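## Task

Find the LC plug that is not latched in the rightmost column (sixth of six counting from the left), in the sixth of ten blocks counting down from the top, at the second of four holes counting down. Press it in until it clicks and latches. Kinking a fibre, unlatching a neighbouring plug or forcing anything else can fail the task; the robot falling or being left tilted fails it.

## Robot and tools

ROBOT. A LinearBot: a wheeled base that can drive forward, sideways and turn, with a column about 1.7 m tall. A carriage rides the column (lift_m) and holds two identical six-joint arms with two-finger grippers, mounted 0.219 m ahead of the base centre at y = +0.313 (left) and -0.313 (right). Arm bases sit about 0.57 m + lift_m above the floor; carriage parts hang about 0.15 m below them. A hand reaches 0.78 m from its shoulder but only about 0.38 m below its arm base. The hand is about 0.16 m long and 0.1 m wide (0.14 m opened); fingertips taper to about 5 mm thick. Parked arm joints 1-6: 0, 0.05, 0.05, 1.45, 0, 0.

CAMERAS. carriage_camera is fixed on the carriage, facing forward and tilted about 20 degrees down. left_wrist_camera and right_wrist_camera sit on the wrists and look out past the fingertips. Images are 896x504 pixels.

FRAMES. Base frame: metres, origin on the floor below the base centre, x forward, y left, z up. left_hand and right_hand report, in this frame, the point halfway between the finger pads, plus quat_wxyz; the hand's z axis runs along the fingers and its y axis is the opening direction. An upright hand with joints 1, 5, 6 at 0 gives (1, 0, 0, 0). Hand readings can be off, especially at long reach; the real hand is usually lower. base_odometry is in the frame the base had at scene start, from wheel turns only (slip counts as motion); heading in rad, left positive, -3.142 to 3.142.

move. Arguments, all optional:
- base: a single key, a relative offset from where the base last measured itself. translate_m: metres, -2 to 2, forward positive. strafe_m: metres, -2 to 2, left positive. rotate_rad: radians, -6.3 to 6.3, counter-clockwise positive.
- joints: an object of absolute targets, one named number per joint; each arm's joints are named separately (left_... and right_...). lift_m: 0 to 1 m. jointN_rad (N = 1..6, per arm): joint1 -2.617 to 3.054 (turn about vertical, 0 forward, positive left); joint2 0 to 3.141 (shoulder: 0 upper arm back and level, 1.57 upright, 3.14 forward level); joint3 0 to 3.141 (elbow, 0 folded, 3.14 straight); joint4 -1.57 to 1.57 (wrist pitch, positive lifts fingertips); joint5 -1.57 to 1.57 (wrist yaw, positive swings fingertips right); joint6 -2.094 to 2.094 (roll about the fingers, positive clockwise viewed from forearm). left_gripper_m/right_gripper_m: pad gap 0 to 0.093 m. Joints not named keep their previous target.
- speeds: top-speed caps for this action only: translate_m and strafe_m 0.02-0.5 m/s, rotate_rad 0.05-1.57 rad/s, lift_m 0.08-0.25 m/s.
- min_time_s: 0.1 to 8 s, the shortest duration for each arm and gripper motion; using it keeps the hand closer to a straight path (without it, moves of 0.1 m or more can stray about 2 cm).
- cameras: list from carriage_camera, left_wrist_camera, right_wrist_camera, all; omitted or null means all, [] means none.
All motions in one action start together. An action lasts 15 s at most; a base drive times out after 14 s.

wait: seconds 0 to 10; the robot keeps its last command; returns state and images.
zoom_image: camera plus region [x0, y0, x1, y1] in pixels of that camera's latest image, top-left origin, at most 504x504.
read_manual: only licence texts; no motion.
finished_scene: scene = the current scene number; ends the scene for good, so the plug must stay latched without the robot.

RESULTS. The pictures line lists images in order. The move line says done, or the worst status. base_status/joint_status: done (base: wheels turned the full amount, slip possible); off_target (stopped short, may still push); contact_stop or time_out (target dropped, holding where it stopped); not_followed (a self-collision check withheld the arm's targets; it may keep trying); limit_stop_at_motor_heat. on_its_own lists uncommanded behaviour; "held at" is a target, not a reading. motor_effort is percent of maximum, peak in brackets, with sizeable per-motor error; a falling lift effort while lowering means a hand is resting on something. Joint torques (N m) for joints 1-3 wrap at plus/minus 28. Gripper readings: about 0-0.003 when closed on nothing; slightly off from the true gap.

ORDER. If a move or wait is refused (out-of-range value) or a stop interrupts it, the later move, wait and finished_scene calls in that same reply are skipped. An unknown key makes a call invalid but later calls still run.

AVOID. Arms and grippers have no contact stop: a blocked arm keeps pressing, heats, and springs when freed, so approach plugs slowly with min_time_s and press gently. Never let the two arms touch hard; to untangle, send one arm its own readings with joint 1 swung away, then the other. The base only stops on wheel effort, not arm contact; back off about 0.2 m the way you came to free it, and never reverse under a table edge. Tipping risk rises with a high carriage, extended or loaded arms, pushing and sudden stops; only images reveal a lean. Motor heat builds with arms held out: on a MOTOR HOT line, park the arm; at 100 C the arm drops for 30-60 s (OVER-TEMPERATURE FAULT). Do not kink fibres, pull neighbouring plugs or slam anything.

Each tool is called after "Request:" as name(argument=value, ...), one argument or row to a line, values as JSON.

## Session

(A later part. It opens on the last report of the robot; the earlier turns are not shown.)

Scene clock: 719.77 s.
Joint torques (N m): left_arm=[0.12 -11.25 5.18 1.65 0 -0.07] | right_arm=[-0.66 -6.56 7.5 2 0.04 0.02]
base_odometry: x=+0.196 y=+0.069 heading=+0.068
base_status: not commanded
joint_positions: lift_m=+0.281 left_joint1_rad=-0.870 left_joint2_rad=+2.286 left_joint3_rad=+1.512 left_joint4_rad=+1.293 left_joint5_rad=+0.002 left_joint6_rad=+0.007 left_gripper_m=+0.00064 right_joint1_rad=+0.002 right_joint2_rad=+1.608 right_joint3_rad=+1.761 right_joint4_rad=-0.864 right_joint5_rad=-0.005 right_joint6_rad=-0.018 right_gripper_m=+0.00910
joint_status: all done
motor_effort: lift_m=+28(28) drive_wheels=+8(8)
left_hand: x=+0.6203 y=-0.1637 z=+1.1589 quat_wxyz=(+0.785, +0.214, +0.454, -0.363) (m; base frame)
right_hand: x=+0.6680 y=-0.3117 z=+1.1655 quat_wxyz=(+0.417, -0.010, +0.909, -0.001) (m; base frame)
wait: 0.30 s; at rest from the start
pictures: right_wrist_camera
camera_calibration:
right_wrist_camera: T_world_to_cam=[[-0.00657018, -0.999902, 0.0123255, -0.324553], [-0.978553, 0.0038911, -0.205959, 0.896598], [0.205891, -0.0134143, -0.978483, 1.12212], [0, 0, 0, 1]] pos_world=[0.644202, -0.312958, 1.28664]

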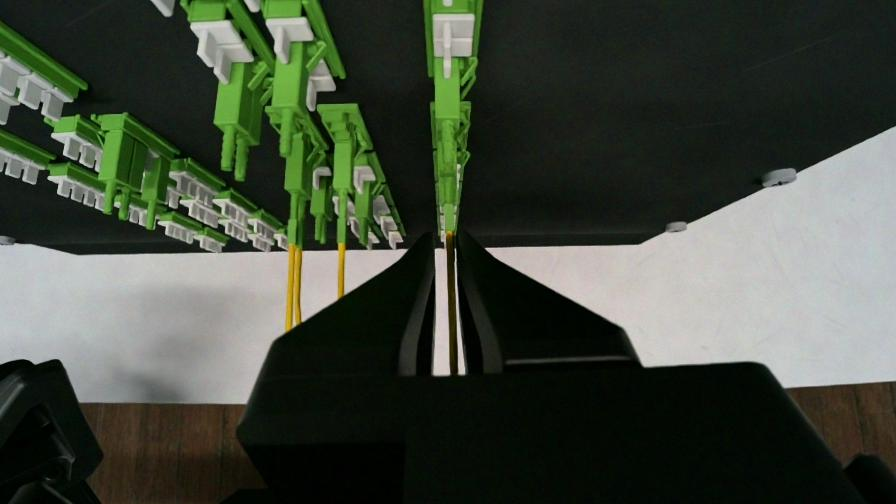

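Request:
move(
  joints={"right_joint1_rad": -0.009},
  cameras=[],
)

Request:
wait(
  seconds=0.3,
  cameras=["right_wrist_camera"],
)

Request:
zoom_image(
  camera="right_wrist_camera",
  region=[410, 130, 490, 260],
)

Scene clock: 728.70 s.
Joint torques (N m): left_arm=[0.08 -11.23 5.07 1.65 -0.02 -0.07] | right_arm=[-0.73 -6.56 7.5 2 0.06 0.02]
move: done
base_odometry: x=+0.196 y=+0.069 heading=+0.068
base_status: not commanded
joint_positions: lift_m=+0.281 left_joint1_rad=-0.870 left_joint2_rad=+2.286 left_joint3_rad=+1.512 left_joint4_rad=+1.293 left_joint5_rad=+0.002 left_joint6_rad=+0.007 left_gripper_m=+0.00064 right_joint1_rad=-0.002 right_joint2_rad=+1.608 right_joint3_rad=+1.761 right_joint4_rad=-0.864 right_joint5_rad=-0.005 right_joint6_rad=-0.018 right_gripper_m=+0.00910
joint_status: all done
motor_effort: lift_m=+28(28) drive_wheels=+8(8)
left_hand: x=+0.6203 y=-0.1637 z=+1.1589 quat_wxyz=(+0.785, +0.214, +0.454, -0.363) (m; base frame)
right_hand: x=+0.6680 y=-0.3136 z=+1.1655 quat_wxyz=(+0.417, -0.008, +0.909, -0.002) (m; base frame)
pictures: none
No camera images: "cameras" was empty.

Scene clock: 729.00 s.
Joint torques (N m): left_arm=[0.06 -11.19 5.14 1.66 -0.01 -0.06] | right_arm=[-0.72 -6.54 7.5 1.99 0.04 0.03]
base_odometry: x=+0.196 y=+0.069 heading=+0.068
base_status: not commanded
joint_positions: lift_m=+0.281 left_joint1_rad=-0.870 left_joint2_rad=+2.286 left_joint3_rad=+1.512 left_joint4_rad=+1.293 left_joint5_rad=+0.002 left_joint6_rad=+0.007 left_gripper_m=+0.00064 right_joint1_rad=-0.002 right_joint2_rad=+1.608 right_joint3_rad=+1.761 right_joint4_rad=-0.864 right_joint5_rad=-0.005 right_joint6_rad=-0.018 right_gripper_m=+0.00910
joint_status: all done
motor_effort: lift_m=+28(28) drive_wheels=+8(8)
left_hand: x=+0.6203 y=-0.1637 z=+1.1589 quat_wxyz=(+0.785, +0.214, +0.454, -0.363) (m; base frame)
right_hand: x=+0.6680 y=-0.3136 z=+1.1655 quat_wxyz=(+0.417, -0.008, +0.909, -0.002) (m; base frame)
wait: 0.30 s; at rest by 0.27 s
pictures: right_wrist_camera
camera_calibration:
right_wrist_camera: T_world_to_cam=[[-0.0106692, -0.999867, 0.0123019, -0.323573], [-0.978516, 0.00790664, -0.206018, 0.897911], [0.205894, -0.0142357, -0.978471, 1.12182], [0, 0, 0, 1]] pos_world=[0.644192, -0.31466, 1.28664]

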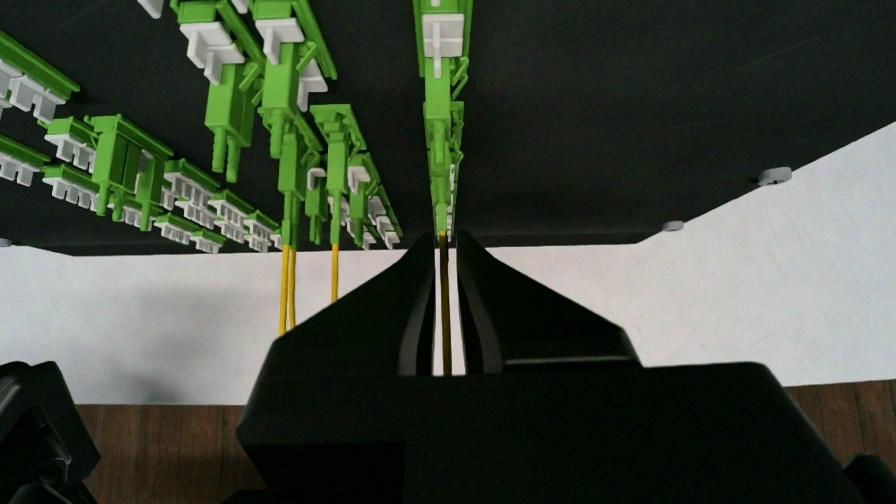

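Scaled by 3.877 from the camera's 896x504 image, which has a finer 1280x720 frame.

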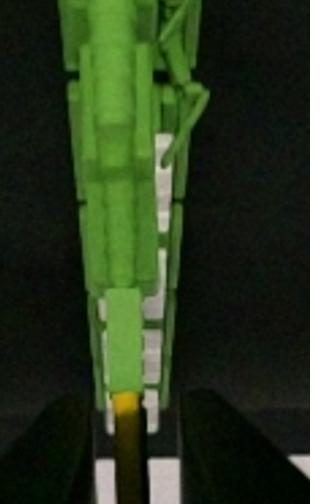

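Request:
move(
  joints={"right_joint1_rad": 0.006},
  cameras=[],
)

Request:
wait(
  seconds=0.3,
  cameras=["right_wrist_camera"],
)

Request:
zoom_image(
  camera="right_wrist_camera",
  region=[410, 130, 490, 260],
)

Scene clock: 736.87 s.
Joint torques (N m): left_arm=[0.05 -11.33 5.05 1.66 0 -0.08] | right_arm=[0.47 -6.56 7.5 2 0.04 0.02]
move: done
base_odometry: x=+0.196 y=+0.069 heading=+0.068
base_status: not commanded
joint_positions: lift_m=+0.281 left_joint1_rad=-0.870 left_joint2_rad=+2.286 left_joint3_rad=+1.512 left_joint4_rad=+1.293 left_joint5_rad=+0.002 left_joint6_rad=+0.007 left_gripper_m=+0.00064 right_joint1_rad=-0.002 right_joint2_rad=+1.608 right_joint3_rad=+1.761 right_joint4_rad=-0.864 right_joint5_rad=-0.005 right_joint6_rad=-0.018 right_gripper_m=+0.00910
joint_status: all done
motor_effort: lift_m=+27(28) drive_wheels=+8(8)
left_hand: x=+0.6203 y=-0.1637 z=+1.1589 quat_wxyz=(+0.785, +0.214, +0.454, -0.363) (m; base frame)
right_hand: x=+0.6680 y=-0.3136 z=+1.1655 quat_wxyz=(+0.417, -0.008, +0.909, -0.002) (m; base frame)
pictures: none
No camera images: "cameras" was empty.

Scene clock: 737.17 s.
Joint torques (N m): left_arm=[0.08 -11.21 5.11 1.65 -0.03 -0.08] | right_arm=[0.47 -6.54 7.5 2 0.04 0.02]
base_odometry: x=+0.196 y=+0.069 heading=+0.068
base_status: not commanded
joint_positions: lift_m=+0.281 left_joint1_rad=-0.870 left_joint2_rad=+2.286 left_joint3_rad=+1.512 left_joint4_rad=+1.293 left_joint5_rad=+0.002 left_joint6_rad=+0.007 left_gripper_m=+0.00064 right_joint1_rad=-0.002 right_joint2_rad=+1.608 right_joint3_rad=+1.761 right_joint4_rad=-0.864 right_joint5_rad=-0.005 right_joint6_rad=-0.018 right_gripper_m=+0.00910
joint_status: all done
motor_effort: lift_m=+28(28) drive_wheels=+8(8)
left_hand: x=+0.6203 y=-0.1637 z=+1.1589 quat_wxyz=(+0.785, +0.214, +0.454, -0.363) (m; base frame)
right_hand: x=+0.6680 y=-0.3136 z=+1.1655 quat_wxyz=(+0.417, -0.008, +0.909, -0.002) (m; base frame)
wait: 0.30 s; at rest by 0.27 s
pictures: right_wrist_camera
camera_calibration:
right_wrist_camera: T_world_to_cam=[[-0.0106692, -0.999867, 0.0123019, -0.323573], [-0.978516, 0.00790664, -0.206018, 0.897911], [0.205894, -0.0142357, -0.978471, 1.12182], [0, 0, 0, 1]] pos_world=[0.644192, -0.31466, 1.28664]

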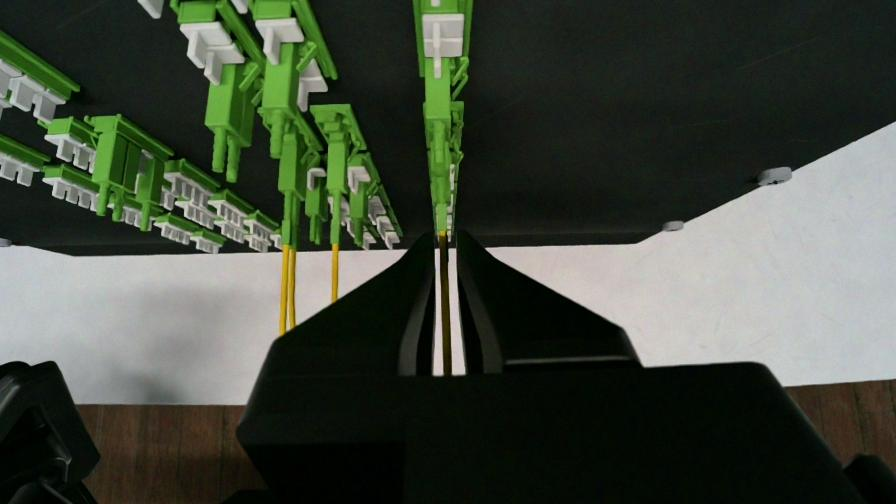

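Scaled by 3.877 from the camera's 896x504 image, which has a finer 1280x720 frame.

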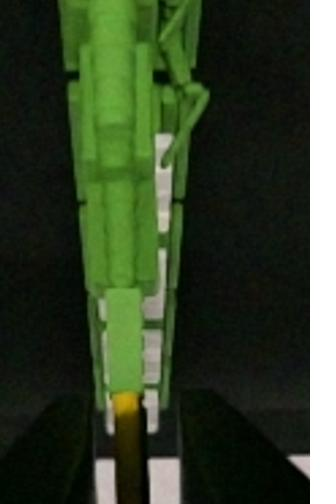

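Request:
move(
  joints={"right_joint1_rad": 0.0072},
  cameras=[],
)

Request:
wait(
  seconds=0.3,
  cameras=["right_wrist_camera"],
)

Request:
zoom_image(
  camera="right_wrist_camera",
  region=[410, 130, 490, 260],
)

Scene clock: 745.20 s.
Joint torques (N m): left_arm=[0.01 -11.26 5.07 1.67 0 -0.05] | right_arm=[0.32 -6.54 7.5 1.99 0.05 0.03]
move: done
base_odometry: x=+0.196 y=+0.069 heading=+0.068
base_status: not commanded
joint_positions: lift_m=+0.281 left_joint1_rad=-0.870 left_joint2_rad=+2.286 left_joint3_rad=+1.512 left_joint4_rad=+1.293 left_joint5_rad=+0.002 left_joint6_rad=+0.007 left_gripper_m=+0.00064 right_joint1_rad=+0.001 right_joint2_rad=+1.608 right_joint3_rad=+1.761 right_joint4_rad=-0.864 right_joint5_rad=-0.005 right_joint6_rad=-0.018 right_gripper_m=+0.00910
joint_status: all done
motor_effort: lift_m=+28(28) drive_wheels=+8(8)
left_hand: x=+0.6203 y=-0.1637 z=+1.1589 quat_wxyz=(+0.785, +0.214, +0.454, -0.363) (m; base frame)
right_hand: x=+0.6680 y=-0.3122 z=+1.1655 quat_wxyz=(+0.417, -0.009, +0.909, -0.001) (m; base frame)
pictures: none
No camera images: "cameras" was empty.

Scene clock: 745.50 s.
Joint torques (N m): left_arm=[0.1 -11.25 5.08 1.67 -0.01 -0.07] | right_arm=[0.32 -6.57 7.47 1.99 0.04 0.03]
base_odometry: x=+0.196 y=+0.069 heading=+0.068
base_status: not commanded
joint_positions: lift_m=+0.281 left_joint1_rad=-0.870 left_joint2_rad=+2.286 left_joint3_rad=+1.512 left_joint4_rad=+1.293 left_joint5_rad=+0.002 left_joint6_rad=+0.007 left_gripper_m=+0.00064 right_joint1_rad=+0.001 right_joint2_rad=+1.608 right_joint3_rad=+1.761 right_joint4_rad=-0.864 right_joint5_rad=-0.005 right_joint6_rad=-0.018 right_gripper_m=+0.00910
joint_status: all done
motor_effort: lift_m=+28(28) drive_wheels=+8(8)
left_hand: x=+0.6203 y=-0.1637 z=+1.1589 quat_wxyz=(+0.785, +0.214, +0.454, -0.363) (m; base frame)
right_hand: x=+0.6680 y=-0.3122 z=+1.1655 quat_wxyz=(+0.417, -0.009, +0.909, -0.001) (m; base frame)
wait: 0.30 s; at rest by 0.27 s
pictures: right_wrist_camera
camera_calibration:
right_wrist_camera: T_world_to_cam=[[-0.0077093, -0.999894, 0.0123702, -0.324275], [-0.978544, 0.00499647, -0.205976, 0.896959], [0.205892, -0.0136927, -0.978479, 1.12202], [0, 0, 0, 1]] pos_world=[0.644199, -0.313358, 1.28664]

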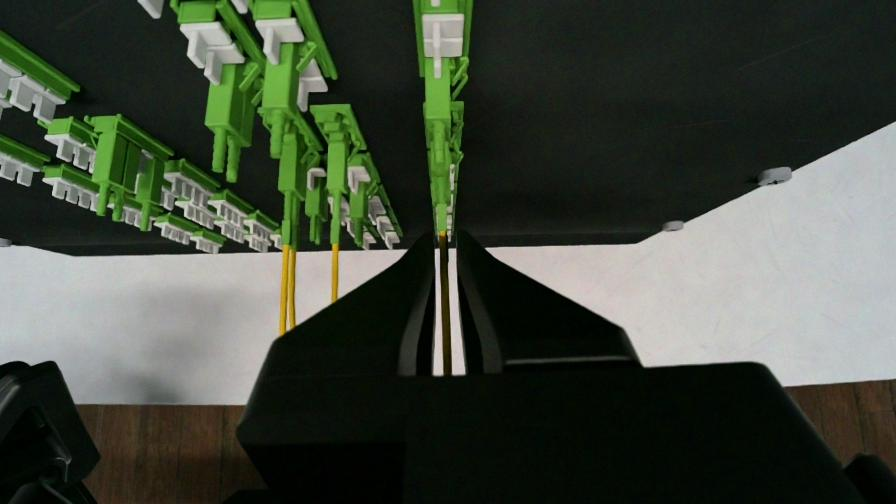

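Scaled by 3.877 from the camera's 896x504 image, which has a finer 1280x720 frame.

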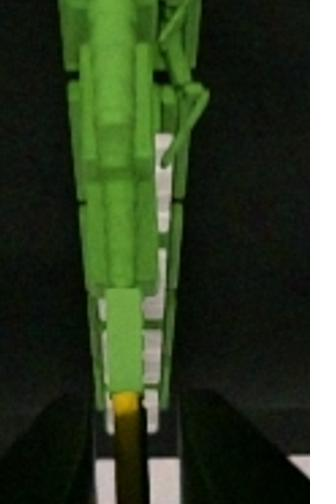

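Request:
move(
  joints={"right_joint1_rad": 0.010},
  cameras=[],
)

Request:
wait(
  seconds=0.5,
  cameras=["right_wrist_camera"],
)

Request:
zoom_image(
  camera="right_wrist_camera",
  region=[410, 130, 490, 260],
)

Scene clock: 754.77 s.
Joint torques (N m): left_arm=[0.03 -11.15 5.03 1.66 0 -0.09] | right_arm=[0.31 -6.54 7.49 2 0.04 0.03]
move: done
base_odometry: x=+0.196 y=+0.069 heading=+0.068
base_status: not commanded
joint_positions: lift_m=+0.281 left_joint1_rad=-0.870 left_joint2_rad=+2.286 left_joint3_rad=+1.512 left_joint4_rad=+1.293 left_joint5_rad=+0.002 left_joint6_rad=+0.007 left_gripper_m=+0.00064 right_joint1_rad=+0.004 right_joint2_rad=+1.608 right_joint3_rad=+1.761 right_joint4_rad=-0.864 right_joint5_rad=-0.005 right_joint6_rad=-0.018 right_gripper_m=+0.00910
joint_status: all done
motor_effort: lift_m=+28(28) drive_wheels=+8(8)
left_hand: x=+0.6203 y=-0.1637 z=+1.1589 quat_wxyz=(+0.785, +0.214, +0.454, -0.363) (m; base frame)
right_hand: x=+0.6680 y=-0.3108 z=+1.1655 quat_wxyz=(+0.417, -0.011, +0.909, -0.001) (m; base frame)
pictures: none
No camera images: "cameras" was empty.

Scene clock: 755.27 s.
Joint torques (N m): left_arm=[0.1 -11.15 5.08 1.64 0 -0.08] | right_arm=[0.34 -6.54 7.49 1.99 0.04 0.02]
base_odometry: x=+0.196 y=+0.069 heading=+0.068
base_status: not commanded
joint_positions: lift_m=+0.281 left_joint1_rad=-0.870 left_joint2_rad=+2.286 left_joint3_rad=+1.512 left_joint4_rad=+1.293 left_joint5_rad=+0.002 left_joint6_rad=+0.007 left_gripper_m=+0.00064 right_joint1_rad=+0.004 right_joint2_rad=+1.608 right_joint3_rad=+1.761 right_joint4_rad=-0.864 right_joint5_rad=-0.005 right_joint6_rad=-0.018 right_gripper_m=+0.00910
joint_status: all done
motor_effort: lift_m=+28(28) drive_wheels=+8(8)
left_hand: x=+0.6203 y=-0.1637 z=+1.1589 quat_wxyz=(+0.785, +0.214, +0.454, -0.363) (m; base frame)
right_hand: x=+0.6680 y=-0.3108 z=+1.1655 quat_wxyz=(+0.417, -0.011, +0.909, -0.001) (m; base frame)
wait: 0.50 s; at rest by 0.27 s
pictures: right_wrist_camera
camera_calibration:
right_wrist_camera: T_world_to_cam=[[-0.0046277, -0.999913, 0.0123632, -0.324955], [-0.978544, 0.00198141, -0.206028, 0.896086], [0.205986, -0.0130514, -0.978468, 1.12216], [0, 0, 0, 1]] pos_world=[0.644206, -0.312057, 1.28664]

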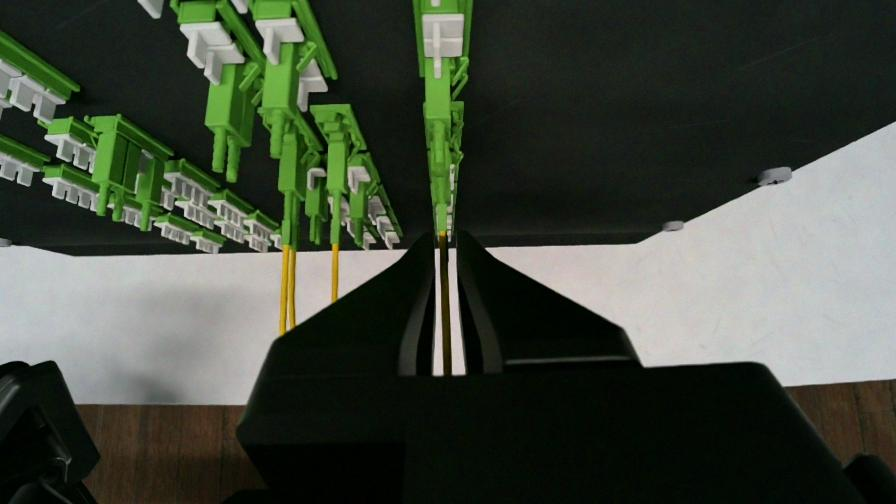

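Scaled by 3.877 from the camera's 896x504 image, which has a finer 1280x720 frame.

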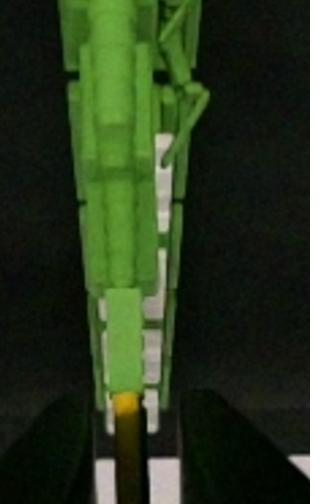

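Request:
move(
  joints={"right_joint1_rad": 0.0128},
  cameras=[],
)

Request:
wait(
  seconds=0.3,
  cameras=["right_wrist_camera"],
)

Request:
zoom_image(
  camera="right_wrist_camera",
  region=[410, 130, 490, 260],
)

Scene clock: 765.20 s.
Joint torques (N m): left_arm=[0.09 -11.19 5.07 1.65 0.02 -0.07] | right_arm=[0.49 -6.54 7.47 2 0.05 0.03]
move: done
base_odometry: x=+0.196 y=+0.069 heading=+0.068
base_status: not commanded
joint_positions: lift_m=+0.281 left_joint1_rad=-0.870 left_joint2_rad=+2.286 left_joint3_rad=+1.512 left_joint4_rad=+1.293 left_joint5_rad=+0.002 left_joint6_rad=+0.007 left_gripper_m=+0.00064 right_joint1_rad=+0.004 right_joint2_rad=+1.608 right_joint3_rad=+1.761 right_joint4_rad=-0.864 right_joint5_rad=-0.005 right_joint6_rad=-0.018 right_gripper_m=+0.00910
joint_status: all done
motor_effort: lift_m=+27(28) drive_wheels=+8(8)
left_hand: x=+0.6203 y=-0.1637 z=+1.1589 quat_wxyz=(+0.785, +0.214, +0.454, -0.363) (m; base frame)
right_hand: x=+0.6680 y=-0.3107 z=+1.1655 quat_wxyz=(+0.417, -0.011, +0.909, -0.001) (m; base frame)
pictures: none
No camera images: "cameras" was empty.

Scene clock: 765.50 s.
Joint torques (N m): left_arm=[0.13 -11.21 5.16 1.68 -0.03 -0.06] | right_arm=[0.5 -6.56 7.49 2 0.04 0.03]
base_odometry: x=+0.196 y=+0.069 heading=+0.068
base_status: not commanded
joint_positions: lift_m=+0.281 left_joint1_rad=-0.870 left_joint2_rad=+2.286 left_joint3_rad=+1.512 left_joint4_rad=+1.293 left_joint5_rad=+0.002 left_joint6_rad=+0.007 left_gripper_m=+0.00064 right_joint1_rad=+0.004 right_joint2_rad=+1.608 right_joint3_rad=+1.761 right_joint4_rad=-0.864 right_joint5_rad=-0.005 right_joint6_rad=-0.018 right_gripper_m=+0.00910
joint_status: all done
motor_effort: lift_m=+28(28) drive_wheels=+8(8)
left_hand: x=+0.6203 y=-0.1637 z=+1.1589 quat_wxyz=(+0.785, +0.214, +0.454, -0.363) (m; base frame)
right_hand: x=+0.6680 y=-0.3107 z=+1.1655 quat_wxyz=(+0.417, -0.011, +0.909, -0.001) (m; base frame)
wait: 0.30 s; at rest by 0.27 s
pictures: right_wrist_camera
camera_calibration:
right_wrist_camera: T_world_to_cam=[[-0.00421553, -0.999915, 0.0123558, -0.325112], [-0.978546, 0.00157964, -0.206023, 0.895956], [0.205986, -0.0129592, -0.978469, 1.1222], [0, 0, 0, 1]] pos_world=[0.644207, -0.311957, 1.28664]

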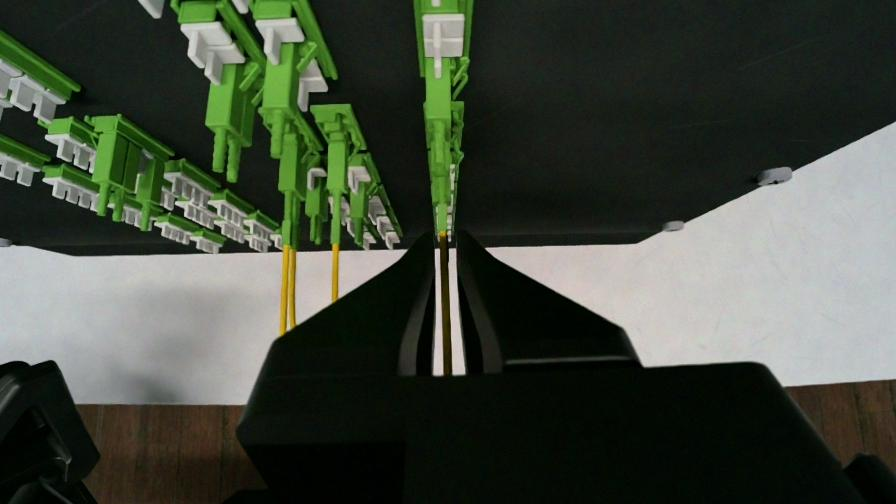

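Scaled by 3.877 from the camera's 896x504 image, which has a finer 1280x720 frame.

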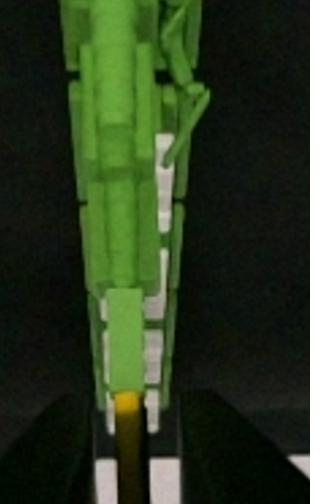

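Request:
move(
  joints={"right_joint1_rad": 0.0142},
  cameras=[],
)

Request:
wait(
  seconds=0.3,
  cameras=["right_wrist_camera"],
)

Request:
zoom_image(
  camera="right_wrist_camera",
  region=[410, 130, 490, 260],
)

Scene clock: 770.17 s.
Joint torques (N m): left_arm=[0.05 -11.25 5.08 1.65 -0.01 -0.07] | right_arm=[0.38 -6.58 7.51 2 0.04 0.03]
move: done
base_odometry: x=+0.196 y=+0.069 heading=+0.068
base_status: not commanded
joint_positions: lift_m=+0.281 left_joint1_rad=-0.870 left_joint2_rad=+2.286 left_joint3_rad=+1.512 left_joint4_rad=+1.293 left_joint5_rad=+0.002 left_joint6_rad=+0.007 left_gripper_m=+0.00064 right_joint1_rad=+0.007 right_joint2_rad=+1.608 right_joint3_rad=+1.761 right_joint4_rad=-0.864 right_joint5_rad=-0.005 right_joint6_rad=-0.018 right_gripper_m=+0.00910
joint_status: all done
motor_effort: lift_m=+28(28) drive_wheels=+8(8)
left_hand: x=+0.6203 y=-0.1637 z=+1.1589 quat_wxyz=(+0.785, +0.214, +0.454, -0.363) (m; base frame)
right_hand: x=+0.6679 y=-0.3095 z=+1.1655 quat_wxyz=(+0.417, -0.012, +0.909, +0.000) (m; base frame)
pictures: none
No camera images: "cameras" was empty.

Scene clock: 770.47 s.
Joint torques (N m): left_arm=[0.08 -11.19 5.08 1.69 -0.02 -0.09] | right_arm=[0.39 -6.57 7.51 2 0.04 0.03]
base_odometry: x=+0.196 y=+0.069 heading=+0.068
base_status: not commanded
joint_positions: lift_m=+0.281 left_joint1_rad=-0.870 left_joint2_rad=+2.286 left_joint3_rad=+1.512 left_joint4_rad=+1.293 left_joint5_rad=+0.002 left_joint6_rad=+0.007 left_gripper_m=+0.00064 right_joint1_rad=+0.007 right_joint2_rad=+1.608 right_joint3_rad=+1.761 right_joint4_rad=-0.864 right_joint5_rad=-0.005 right_joint6_rad=-0.018 right_gripper_m=+0.00910
joint_status: all done
motor_effort: lift_m=+27(28) drive_wheels=+8(8)
left_hand: x=+0.6203 y=-0.1637 z=+1.1589 quat_wxyz=(+0.785, +0.214, +0.454, -0.363) (m; base frame)
right_hand: x=+0.6679 y=-0.3095 z=+1.1655 quat_wxyz=(+0.417, -0.012, +0.909, +0.000) (m; base frame)
wait: 0.30 s; at rest by 0.27 s
pictures: right_wrist_camera
camera_calibration:
right_wrist_camera: T_world_to_cam=[[-0.00154759, -0.999922, 0.0123566, -0.325733], [-0.978554, -0.00103098, -0.205987, 0.895109], [0.205984, -0.0124104, -0.978477, 1.12239], [0, 0, 0, 1]] pos_world=[0.644214, -0.310855, 1.28664]

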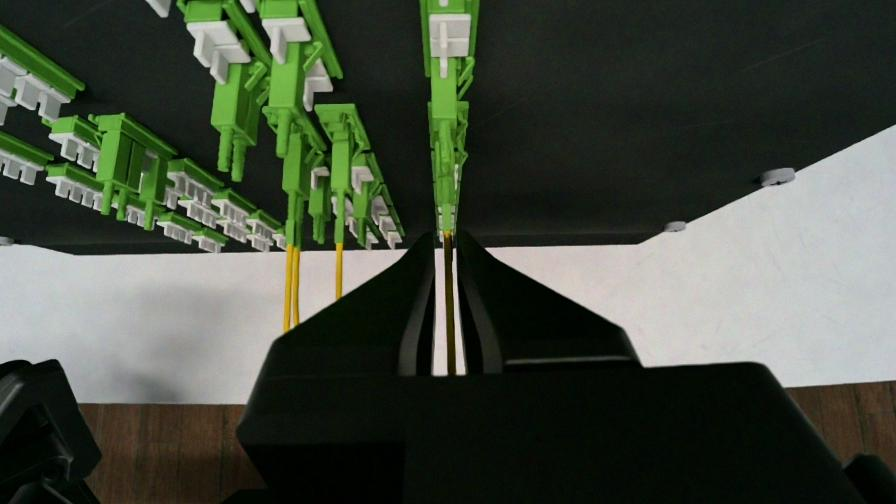

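Scaled by 3.877 from the camera's 896x504 image, which has a finer 1280x720 frame.

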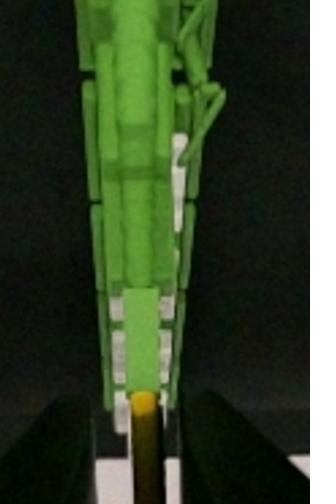

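Request:
move(
  joints={"right_gripper_m": 0.0062},
  min_time_s=0.5,
  cameras=[],
)

Request:
wait(
  seconds=0.2,
  cameras=["right_wrist_camera"],
)

Request:
zoom_image(
  camera="right_wrist_camera",
  region=[410, 130, 490, 260],
)

Scene clock: 778.03 s.
Joint torques (N m): left_arm=[0.03 -11.22 5.04 1.68 -0.01 -0.07] | right_arm=[0.39 -6.57 7.5 1.99 0.05 0.03]
move: done
base_odometry: x=+0.196 y=+0.069 heading=+0.068
base_status: not commanded
joint_positions: lift_m=+0.281 left_joint1_rad=-0.870 left_joint2_rad=+2.286 left_joint3_rad=+1.512 left_joint4_rad=+1.293 left_joint5_rad=+0.002 left_joint6_rad=+0.007 left_gripper_m=+0.00064 right_joint1_rad=+0.007 right_joint2_rad=+1.608 right_joint3_rad=+1.761 right_joint4_rad=-0.864 right_joint5_rad=-0.005 right_joint6_rad=-0.018 right_gripper_m=+0.00631
joint_status: all done
motor_effort: lift_m=+28(28) drive_wheels=+8(8)
left_hand: x=+0.6203 y=-0.1637 z=+1.1589 quat_wxyz=(+0.785, +0.214, +0.454, -0.363) (m; base frame)
right_hand: x=+0.6679 y=-0.3095 z=+1.1655 quat_wxyz=(+0.417, -0.012, +0.909, +0.000) (m; base frame)
pictures: none
No camera images: "cameras" was empty.

Scene clock: 778.23 s.
Joint torques (N m): left_arm=[0.02 -11.22 5.08 1.65 -0.01 -0.07] | right_arm=[0.39 -6.57 7.5 2 0.05 0.02]
base_odometry: x=+0.196 y=+0.069 heading=+0.068
base_status: not commanded
joint_positions: lift_m=+0.281 left_joint1_rad=-0.870 left_joint2_rad=+2.286 left_joint3_rad=+1.512 left_joint4_rad=+1.293 left_joint5_rad=+0.002 left_joint6_rad=+0.007 left_gripper_m=+0.00064 right_joint1_rad=+0.007 right_joint2_rad=+1.608 right_joint3_rad=+1.761 right_joint4_rad=-0.864 right_joint5_rad=-0.005 right_joint6_rad=-0.018 right_gripper_m=+0.00631
joint_status: all done
motor_effort: lift_m=+28(28) drive_wheels=+8(8)
left_hand: x=+0.6203 y=-0.1637 z=+1.1589 quat_wxyz=(+0.785, +0.214, +0.454, -0.363) (m; base frame)
right_hand: x=+0.6679 y=-0.3095 z=+1.1655 quat_wxyz=(+0.417, -0.012, +0.909, +0.000) (m; base frame)
wait: 0.20 s; no rest
pictures: right_wrist_camera
camera_calibration:
right_wrist_camera: T_world_to_cam=[[-0.00154759, -0.999922, 0.0123566, -0.325733], [-0.978554, -0.00103098, -0.205987, 0.895109], [0.205984, -0.0124104, -0.978477, 1.12239], [0, 0, 0, 1]] pos_world=[0.644214, -0.310855, 1.28664]

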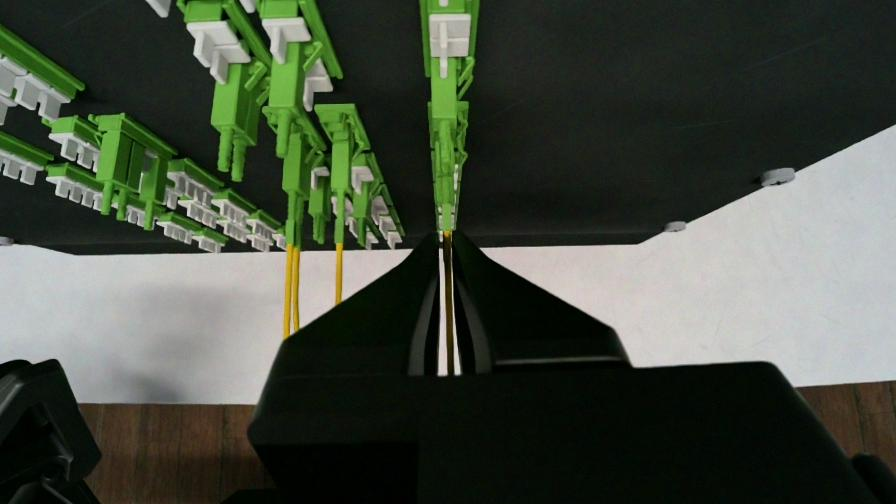

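Scaled by 3.877 from the camera's 896x504 image, which has a finer 1280x720 frame.

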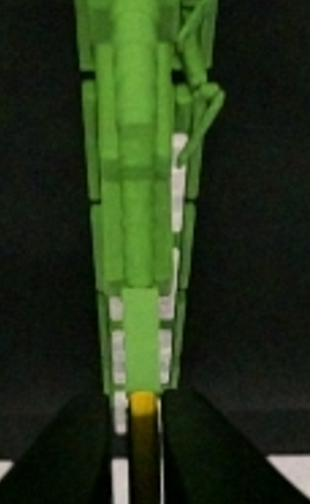

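Request:
move(
  base={"translate_m": 0.005},
  speeds={"translate_m": 0.02},
  cameras=[],
)

Request:
wait(
  seconds=0.3,
  cameras=["right_wrist_camera", "left_wrist_camera"],
)

Request:
zoom_image(
  camera="right_wrist_camera",
  region=[410, 130, 490, 260],
)

Request:
zoom_image(
  camera="left_wrist_camera",
  region=[490, 120, 600, 200],
)

Scene clock: 790.63 s.
Joint torques (N m): left_arm=[0.12 -11.33 5.01 1.66 -0.03 -0.06] | right_arm=[0.39 -6.6 7.61 2 0.04 0.03]
move: done
base_odometry: x=+0.201 y=+0.069 heading=+0.067
base_status: done
joint_positions: lift_m=+0.281 left_joint1_rad=-0.871 left_joint2_rad=+2.286 left_joint3_rad=+1.512 left_joint4_rad=+1.293 left_joint5_rad=+0.002 left_joint6_rad=+0.007 left_gripper_m=+0.00064 right_joint1_rad=+0.007 right_joint2_rad=+1.608 right_joint3_rad=+1.761 right_joint4_rad=-0.864 right_joint5_rad=-0.004 right_joint6_rad=-0.018 right_gripper_m=+0.00631
joint_status: not commanded
motor_effort: lift_m=+28(28) drive_wheels=-7(13)
left_hand: x=+0.6202 y=-0.1638 z=+1.1589 quat_wxyz=(+0.785, +0.214, +0.454, -0.363) (m; base frame)
right_hand: x=+0.6679 y=-0.3095 z=+1.1654 quat_wxyz=(+0.417, -0.012, +0.909, +0.000) (m; base frame)
pictures: none
No camera images: "cameras" was empty.

Scene clock: 790.93 s.
Joint torques (N m): left_arm=[0.06 -11.26 5.05 1.67 0 -0.06] | right_arm=[0.38 -6.48 7.68 2 0.05 0.03]
base_odometry: x=+0.201 y=+0.069 heading=+0.067
base_status: done
joint_positions: lift_m=+0.281 left_joint1_rad=-0.871 left_joint2_rad=+2.286 left_joint3_rad=+1.512 left_joint4_rad=+1.293 left_joint5_rad=+0.002 left_joint6_rad=+0.007 left_gripper_m=+0.00064 right_joint1_rad=+0.007 right_joint2_rad=+1.608 right_joint3_rad=+1.761 right_joint4_rad=-0.864 right_joint5_rad=-0.004 right_joint6_rad=-0.018 right_gripper_m=+0.00631
joint_status: not commanded
motor_effort: lift_m=+28(28) drive_wheels=+8(13)
left_hand: x=+0.6202 y=-0.1638 z=+1.1589 quat_wxyz=(+0.785, +0.214, +0.454, -0.363) (m; base frame)
right_hand: x=+0.6679 y=-0.3095 z=+1.1654 quat_wxyz=(+0.417, -0.012, +0.909, +0.000) (m; base frame)
wait: 0.30 s; at rest by 0.27 s
pictures: left_wrist_camera, right_wrist_camera
camera_calibration:
left_wrist_camera: T_world_to_cam=[[-0.744918, -0.665711, -0.0438915, 0.405972], [-0.050175, 0.121505, -0.991322, 1.20125], [0.665267, -0.736251, -0.123913, -0.266184], [0, 0, 0, 1]] pos_world=[0.539771, -0.0716751, 1.17566]
right_wrist_camera: T_world_to_cam=[[-0.00190213, -0.999919, 0.012582, -0.325792], [-0.978638, -0.000725272, -0.205588, 0.894722], [0.20558, -0.0127043, -0.978558, 1.12257], [0, 0, 0, 1]] pos_world=[0.644213, -0.310856, 1.28654]

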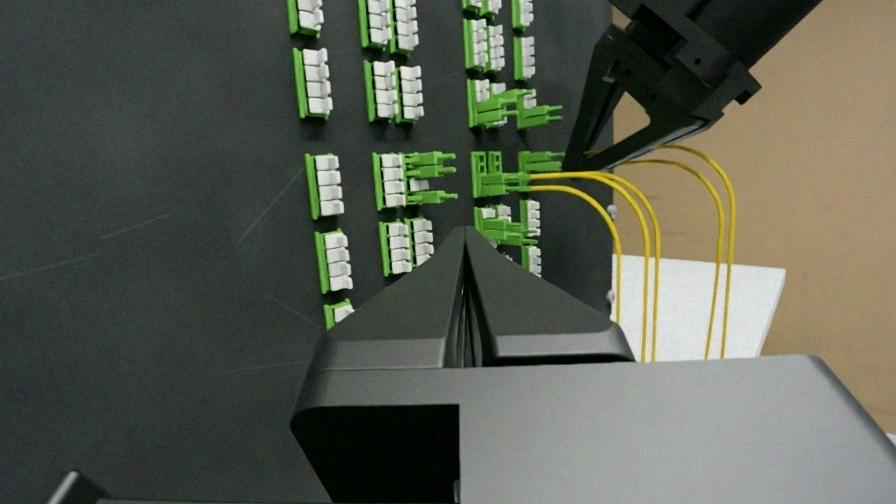

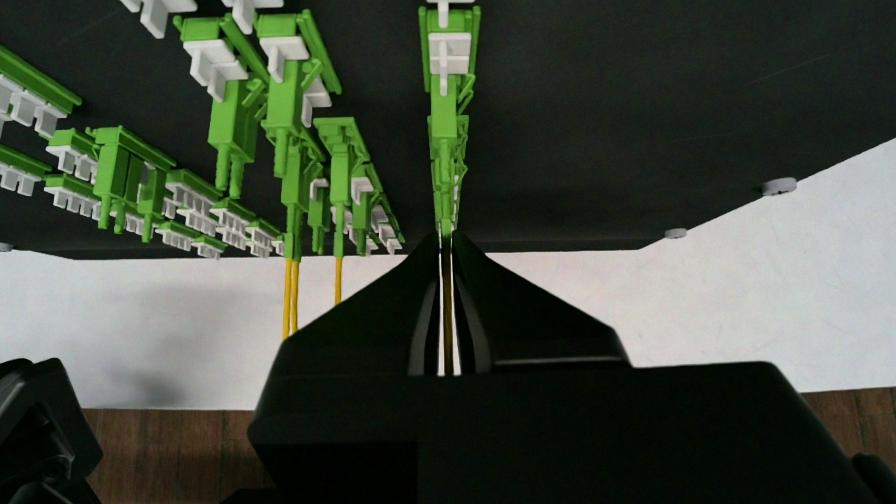

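Scaled by 3.877 from the camera's 896x504 image, which has a finer 1280x720 frame.

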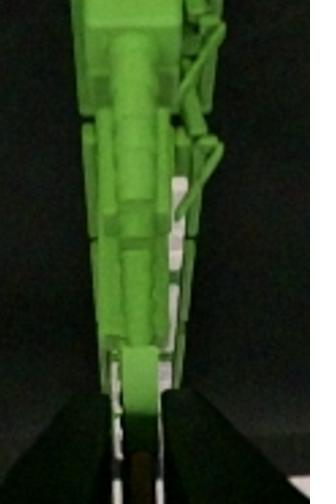

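Scaled by 4.582 from the camera's 896x504 image, which has a finer 1280x720 frame.

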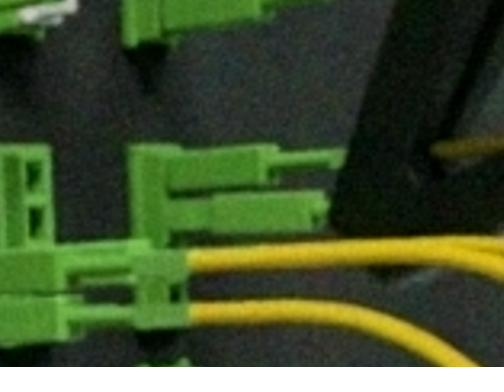

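Request:
zoom_image(
  camera="left_wrist_camera",
  region=[510, 140, 580, 185],
)

Scaled by 7.200 from the camera's 896x504 image, which has a finer 1280x720 frame.

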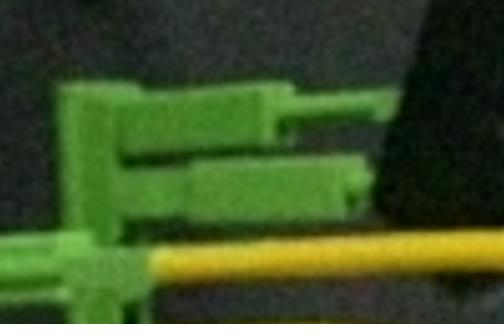

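Request:
move(
  base={"translate_m": 0.004},
  speeds={"translate_m": 0.02},
  cameras=[],
)

Request:
wait(
  seconds=0.3,
  cameras=["right_wrist_camera", "left_wrist_camera"],
)

Request:
zoom_image(
  camera="right_wrist_camera",
  region=[410, 130, 490, 260],
)

Request:
zoom_image(
  camera="left_wrist_camera",
  region=[510, 140, 580, 185],
)

Scene clock: 817.40 s.
Joint torques (N m): left_arm=[0.18 -11.25 5.08 1.65 0.01 -0.07] | right_arm=[0.38 -6.57 7.49 2 0.05 0.02]
move: done
base_odometry: x=+0.205 y=+0.068 heading=+0.066
base_status: done
joint_positions: lift_m=+0.281 left_joint1_rad=-0.872 left_joint2_rad=+2.286 left_joint3_rad=+1.512 left_joint4_rad=+1.293 left_joint5_rad=+0.002 left_joint6_rad=+0.007 left_gripper_m=+0.00064 right_joint1_rad=+0.007 right_joint2_rad=+1.608 right_joint3_rad=+1.761 right_joint4_rad=-0.864 right_joint5_rad=-0.004 right_joint6_rad=-0.018 right_gripper_m=+0.00631
joint_status: not commanded
motor_effort: lift_m=+27(28) drive_wheels=-6(15)
left_hand: x=+0.6199 y=-0.1640 z=+1.1589 quat_wxyz=(+0.785, +0.214, +0.454, -0.363) (m; base frame)
right_hand: x=+0.6678 y=-0.3095 z=+1.1653 quat_wxyz=(+0.416, -0.012, +0.909, +0.000) (m; base frame)
pictures: none
No camera images: "cameras" was empty.

Scene clock: 817.70 s.
Joint torques (N m): left_arm=[0.2 -11.22 5.11 1.66 0 -0.08] | right_arm=[0.39 -6.63 7.47 2 0.03 0.02]
base_odometry: x=+0.205 y=+0.068 heading=+0.066
base_status: done
joint_positions: lift_m=+0.281 left_joint1_rad=-0.872 left_joint2_rad=+2.286 left_joint3_rad=+1.512 left_joint4_rad=+1.293 left_joint5_rad=+0.002 left_joint6_rad=+0.007 left_gripper_m=+0.00064 right_joint1_rad=+0.007 right_joint2_rad=+1.608 right_joint3_rad=+1.761 right_joint4_rad=-0.864 right_joint5_rad=-0.004 right_joint6_rad=-0.018 right_gripper_m=+0.00631
joint_status: not commanded
motor_effort: lift_m=+27(28) drive_wheels=-6(15)
left_hand: x=+0.6199 y=-0.1640 z=+1.1589 quat_wxyz=(+0.785, +0.214, +0.454, -0.363) (m; base frame)
right_hand: x=+0.6678 y=-0.3095 z=+1.1653 quat_wxyz=(+0.416, -0.012, +0.909, +0.000) (m; base frame)
wait: 0.30 s; at rest by 0.27 s
pictures: left_wrist_camera, right_wrist_camera
camera_calibration:
left_wrist_camera: T_world_to_cam=[[-0.745241, -0.665362, -0.0436898, 0.405577], [-0.0502684, 0.121397, -0.99133, 1.20131], [0.664897, -0.736584, -0.123917, -0.26595], [0, 0, 0, 1]] pos_world=[0.539471, -0.0718746, 1.17566]
right_wrist_camera: T_world_to_cam=[[-0.00189788, -0.999919, 0.0125822, -0.325794], [-0.978703, -0.000725478, -0.20528, 0.894249], [0.205272, -0.0127039, -0.978622, 1.12277], [0, 0, 0, 1]] pos_world=[0.644113, -0.310856, 1.28644]

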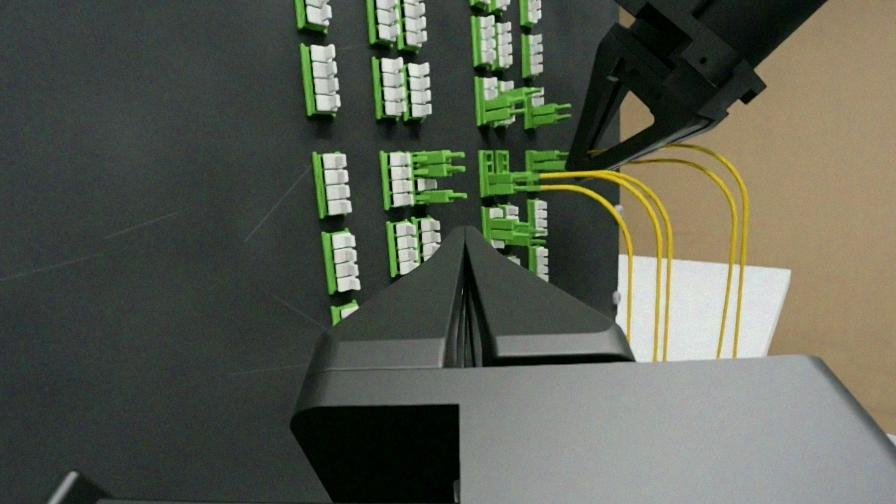

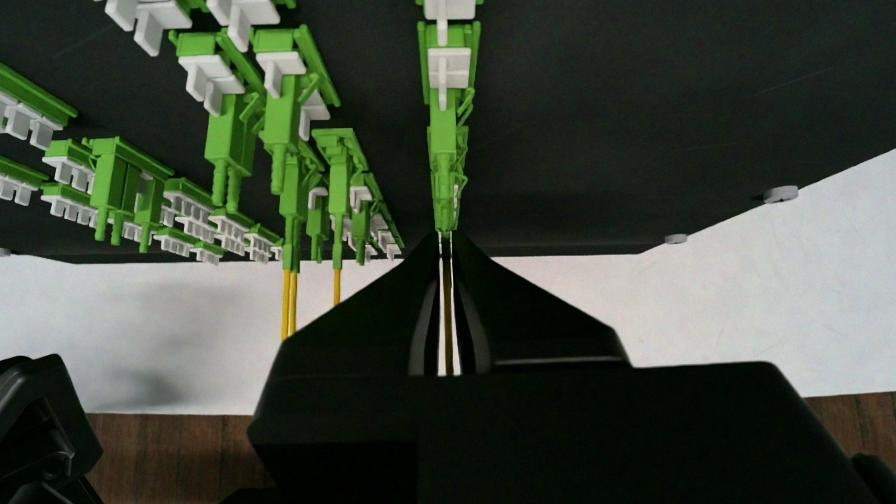

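Scaled by 3.877 from the camera's 896x504 image, which has a finer 1280x720 frame.

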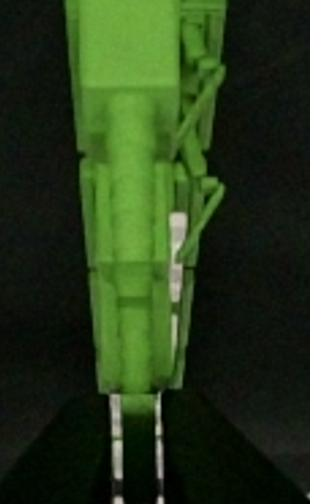

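Scaled by 7.200 from the camera's 896x504 image, which has a finer 1280x720 frame.

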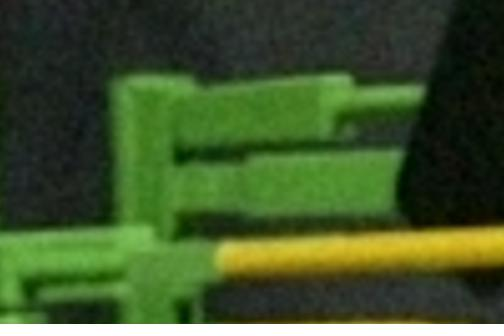

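Request:
move(
  base={"translate_m": 0.003},
  speeds={"translate_m": 0.02},
  cameras=[],
)

Request:
wait(
  seconds=0.3,
  cameras=["right_wrist_camera", "left_wrist_camera"],
)

Request:
zoom_image(
  camera="right_wrist_camera",
  region=[410, 130, 490, 260],
)

Request:
zoom_image(
  camera="left_wrist_camera",
  region=[515, 140, 585, 185],
)

Scene clock: 834.90 s.
Joint torques (N m): left_arm=[0.24 -11.22 5.04 1.65 -0.01 -0.07] | right_arm=[0.39 -6.46 7.6 2.07 0.05 0.03]
move: done
base_odometry: x=+0.208 y=+0.068 heading=+0.065
base_status: done
joint_positions: lift_m=+0.281 left_joint1_rad=-0.872 left_joint2_rad=+2.286 left_joint3_rad=+1.512 left_joint4_rad=+1.293 left_joint5_rad=+0.002 left_joint6_rad=+0.007 left_gripper_m=+0.00064 right_joint1_rad=+0.007 right_joint2_rad=+1.608 right_joint3_rad=+1.761 right_joint4_rad=-0.871 right_joint5_rad=-0.004 right_joint6_rad=-0.018 right_gripper_m=+0.00631
joint_status: not commanded
motor_effort: lift_m=+28(28) drive_wheels=+7(16)
left_hand: x=+0.6197 y=-0.1642 z=+1.1589 quat_wxyz=(+0.785, +0.214, +0.454, -0.363) (m; base frame)
right_hand: x=+0.6668 y=-0.3095 z=+1.1642 quat_wxyz=(+0.414, -0.012, +0.910, +0.000) (m; base frame)
pictures: none
No camera images: "cameras" was empty.

Scene clock: 835.20 s.
Joint torques (N m): left_arm=[0.24 -11.19 5.03 1.67 0 -0.09] | right_arm=[0.38 -6.67 7.54 2.05 0.03 0.03]
base_odometry: x=+0.208 y=+0.068 heading=+0.065
base_status: done
joint_positions: lift_m=+0.281 left_joint1_rad=-0.872 left_joint2_rad=+2.286 left_joint3_rad=+1.512 left_joint4_rad=+1.293 left_joint5_rad=+0.002 left_joint6_rad=+0.007 left_gripper_m=+0.00064 right_joint1_rad=+0.007 right_joint2_rad=+1.608 right_joint3_rad=+1.761 right_joint4_rad=-0.871 right_joint5_rad=-0.004 right_joint6_rad=-0.018 right_gripper_m=+0.00631
joint_status: not commanded
motor_effort: lift_m=+27(28) drive_wheels=+7(16)
left_hand: x=+0.6197 y=-0.1642 z=+1.1589 quat_wxyz=(+0.785, +0.214, +0.454, -0.363) (m; base frame)
right_hand: x=+0.6668 y=-0.3095 z=+1.1642 quat_wxyz=(+0.414, -0.012, +0.910, +0.000) (m; base frame)
wait: 0.30 s; at rest by 0.27 s
pictures: left_wrist_camera, right_wrist_camera
camera_calibration:
left_wrist_camera: T_world_to_cam=[[-0.745433, -0.665145, -0.0437279, 0.405534], [-0.0502046, 0.121436, -0.991329, 1.20129], [0.664688, -0.736773, -0.123916, -0.265932], [0, 0, 0, 1]] pos_world=[0.53937, -0.0720741, 1.17566]
right_wrist_camera: T_world_to_cam=[[-0.00172333, -0.999919, 0.0126149, -0.325937], [-0.97995, -0.000824733, -0.199244, 0.886879], [0.199238, -0.0127053, -0.979869, 1.12741], [0, 0, 0, 1]] pos_world=[0.643911, -0.310855, 1.28553]

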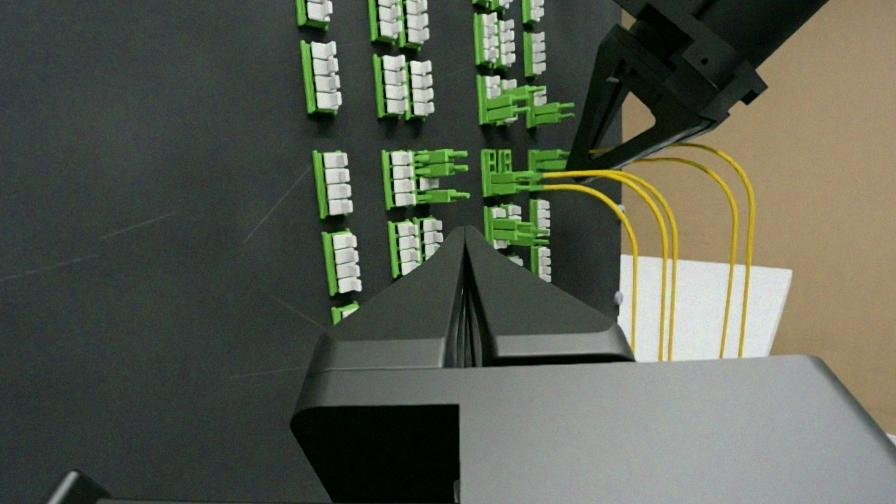

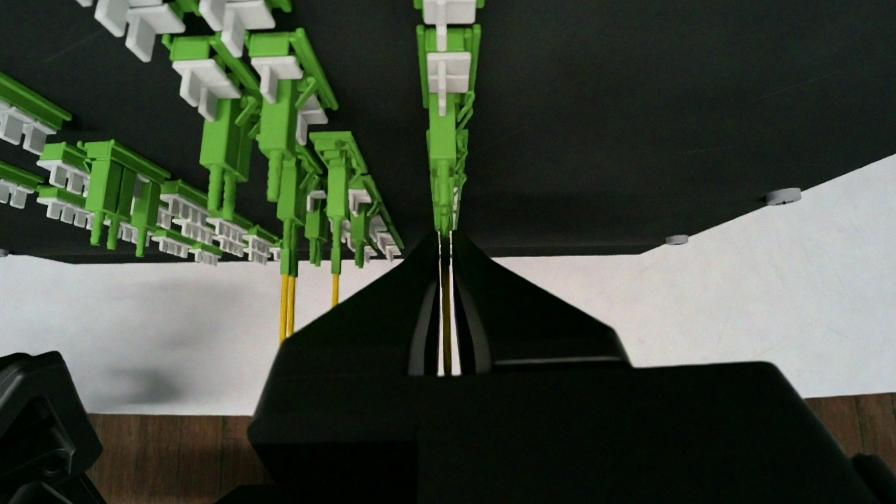

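Scaled by 3.877 from the camera's 896x504 image, which has a finer 1280x720 frame.

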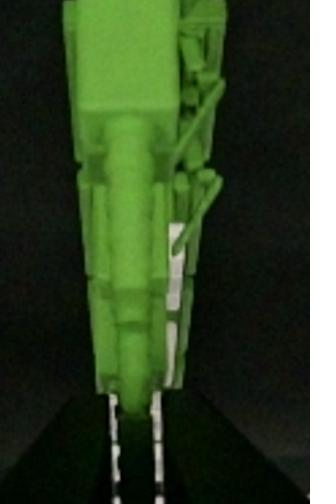

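Scaled by 7.200 from the camera's 896x504 image, which has a finer 1280x720 frame.

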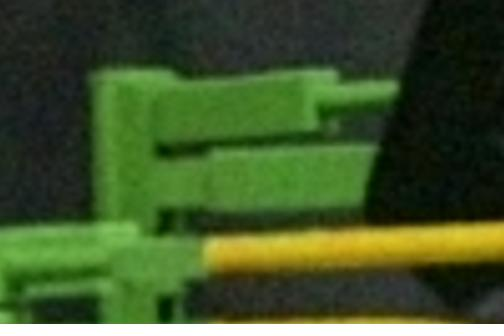

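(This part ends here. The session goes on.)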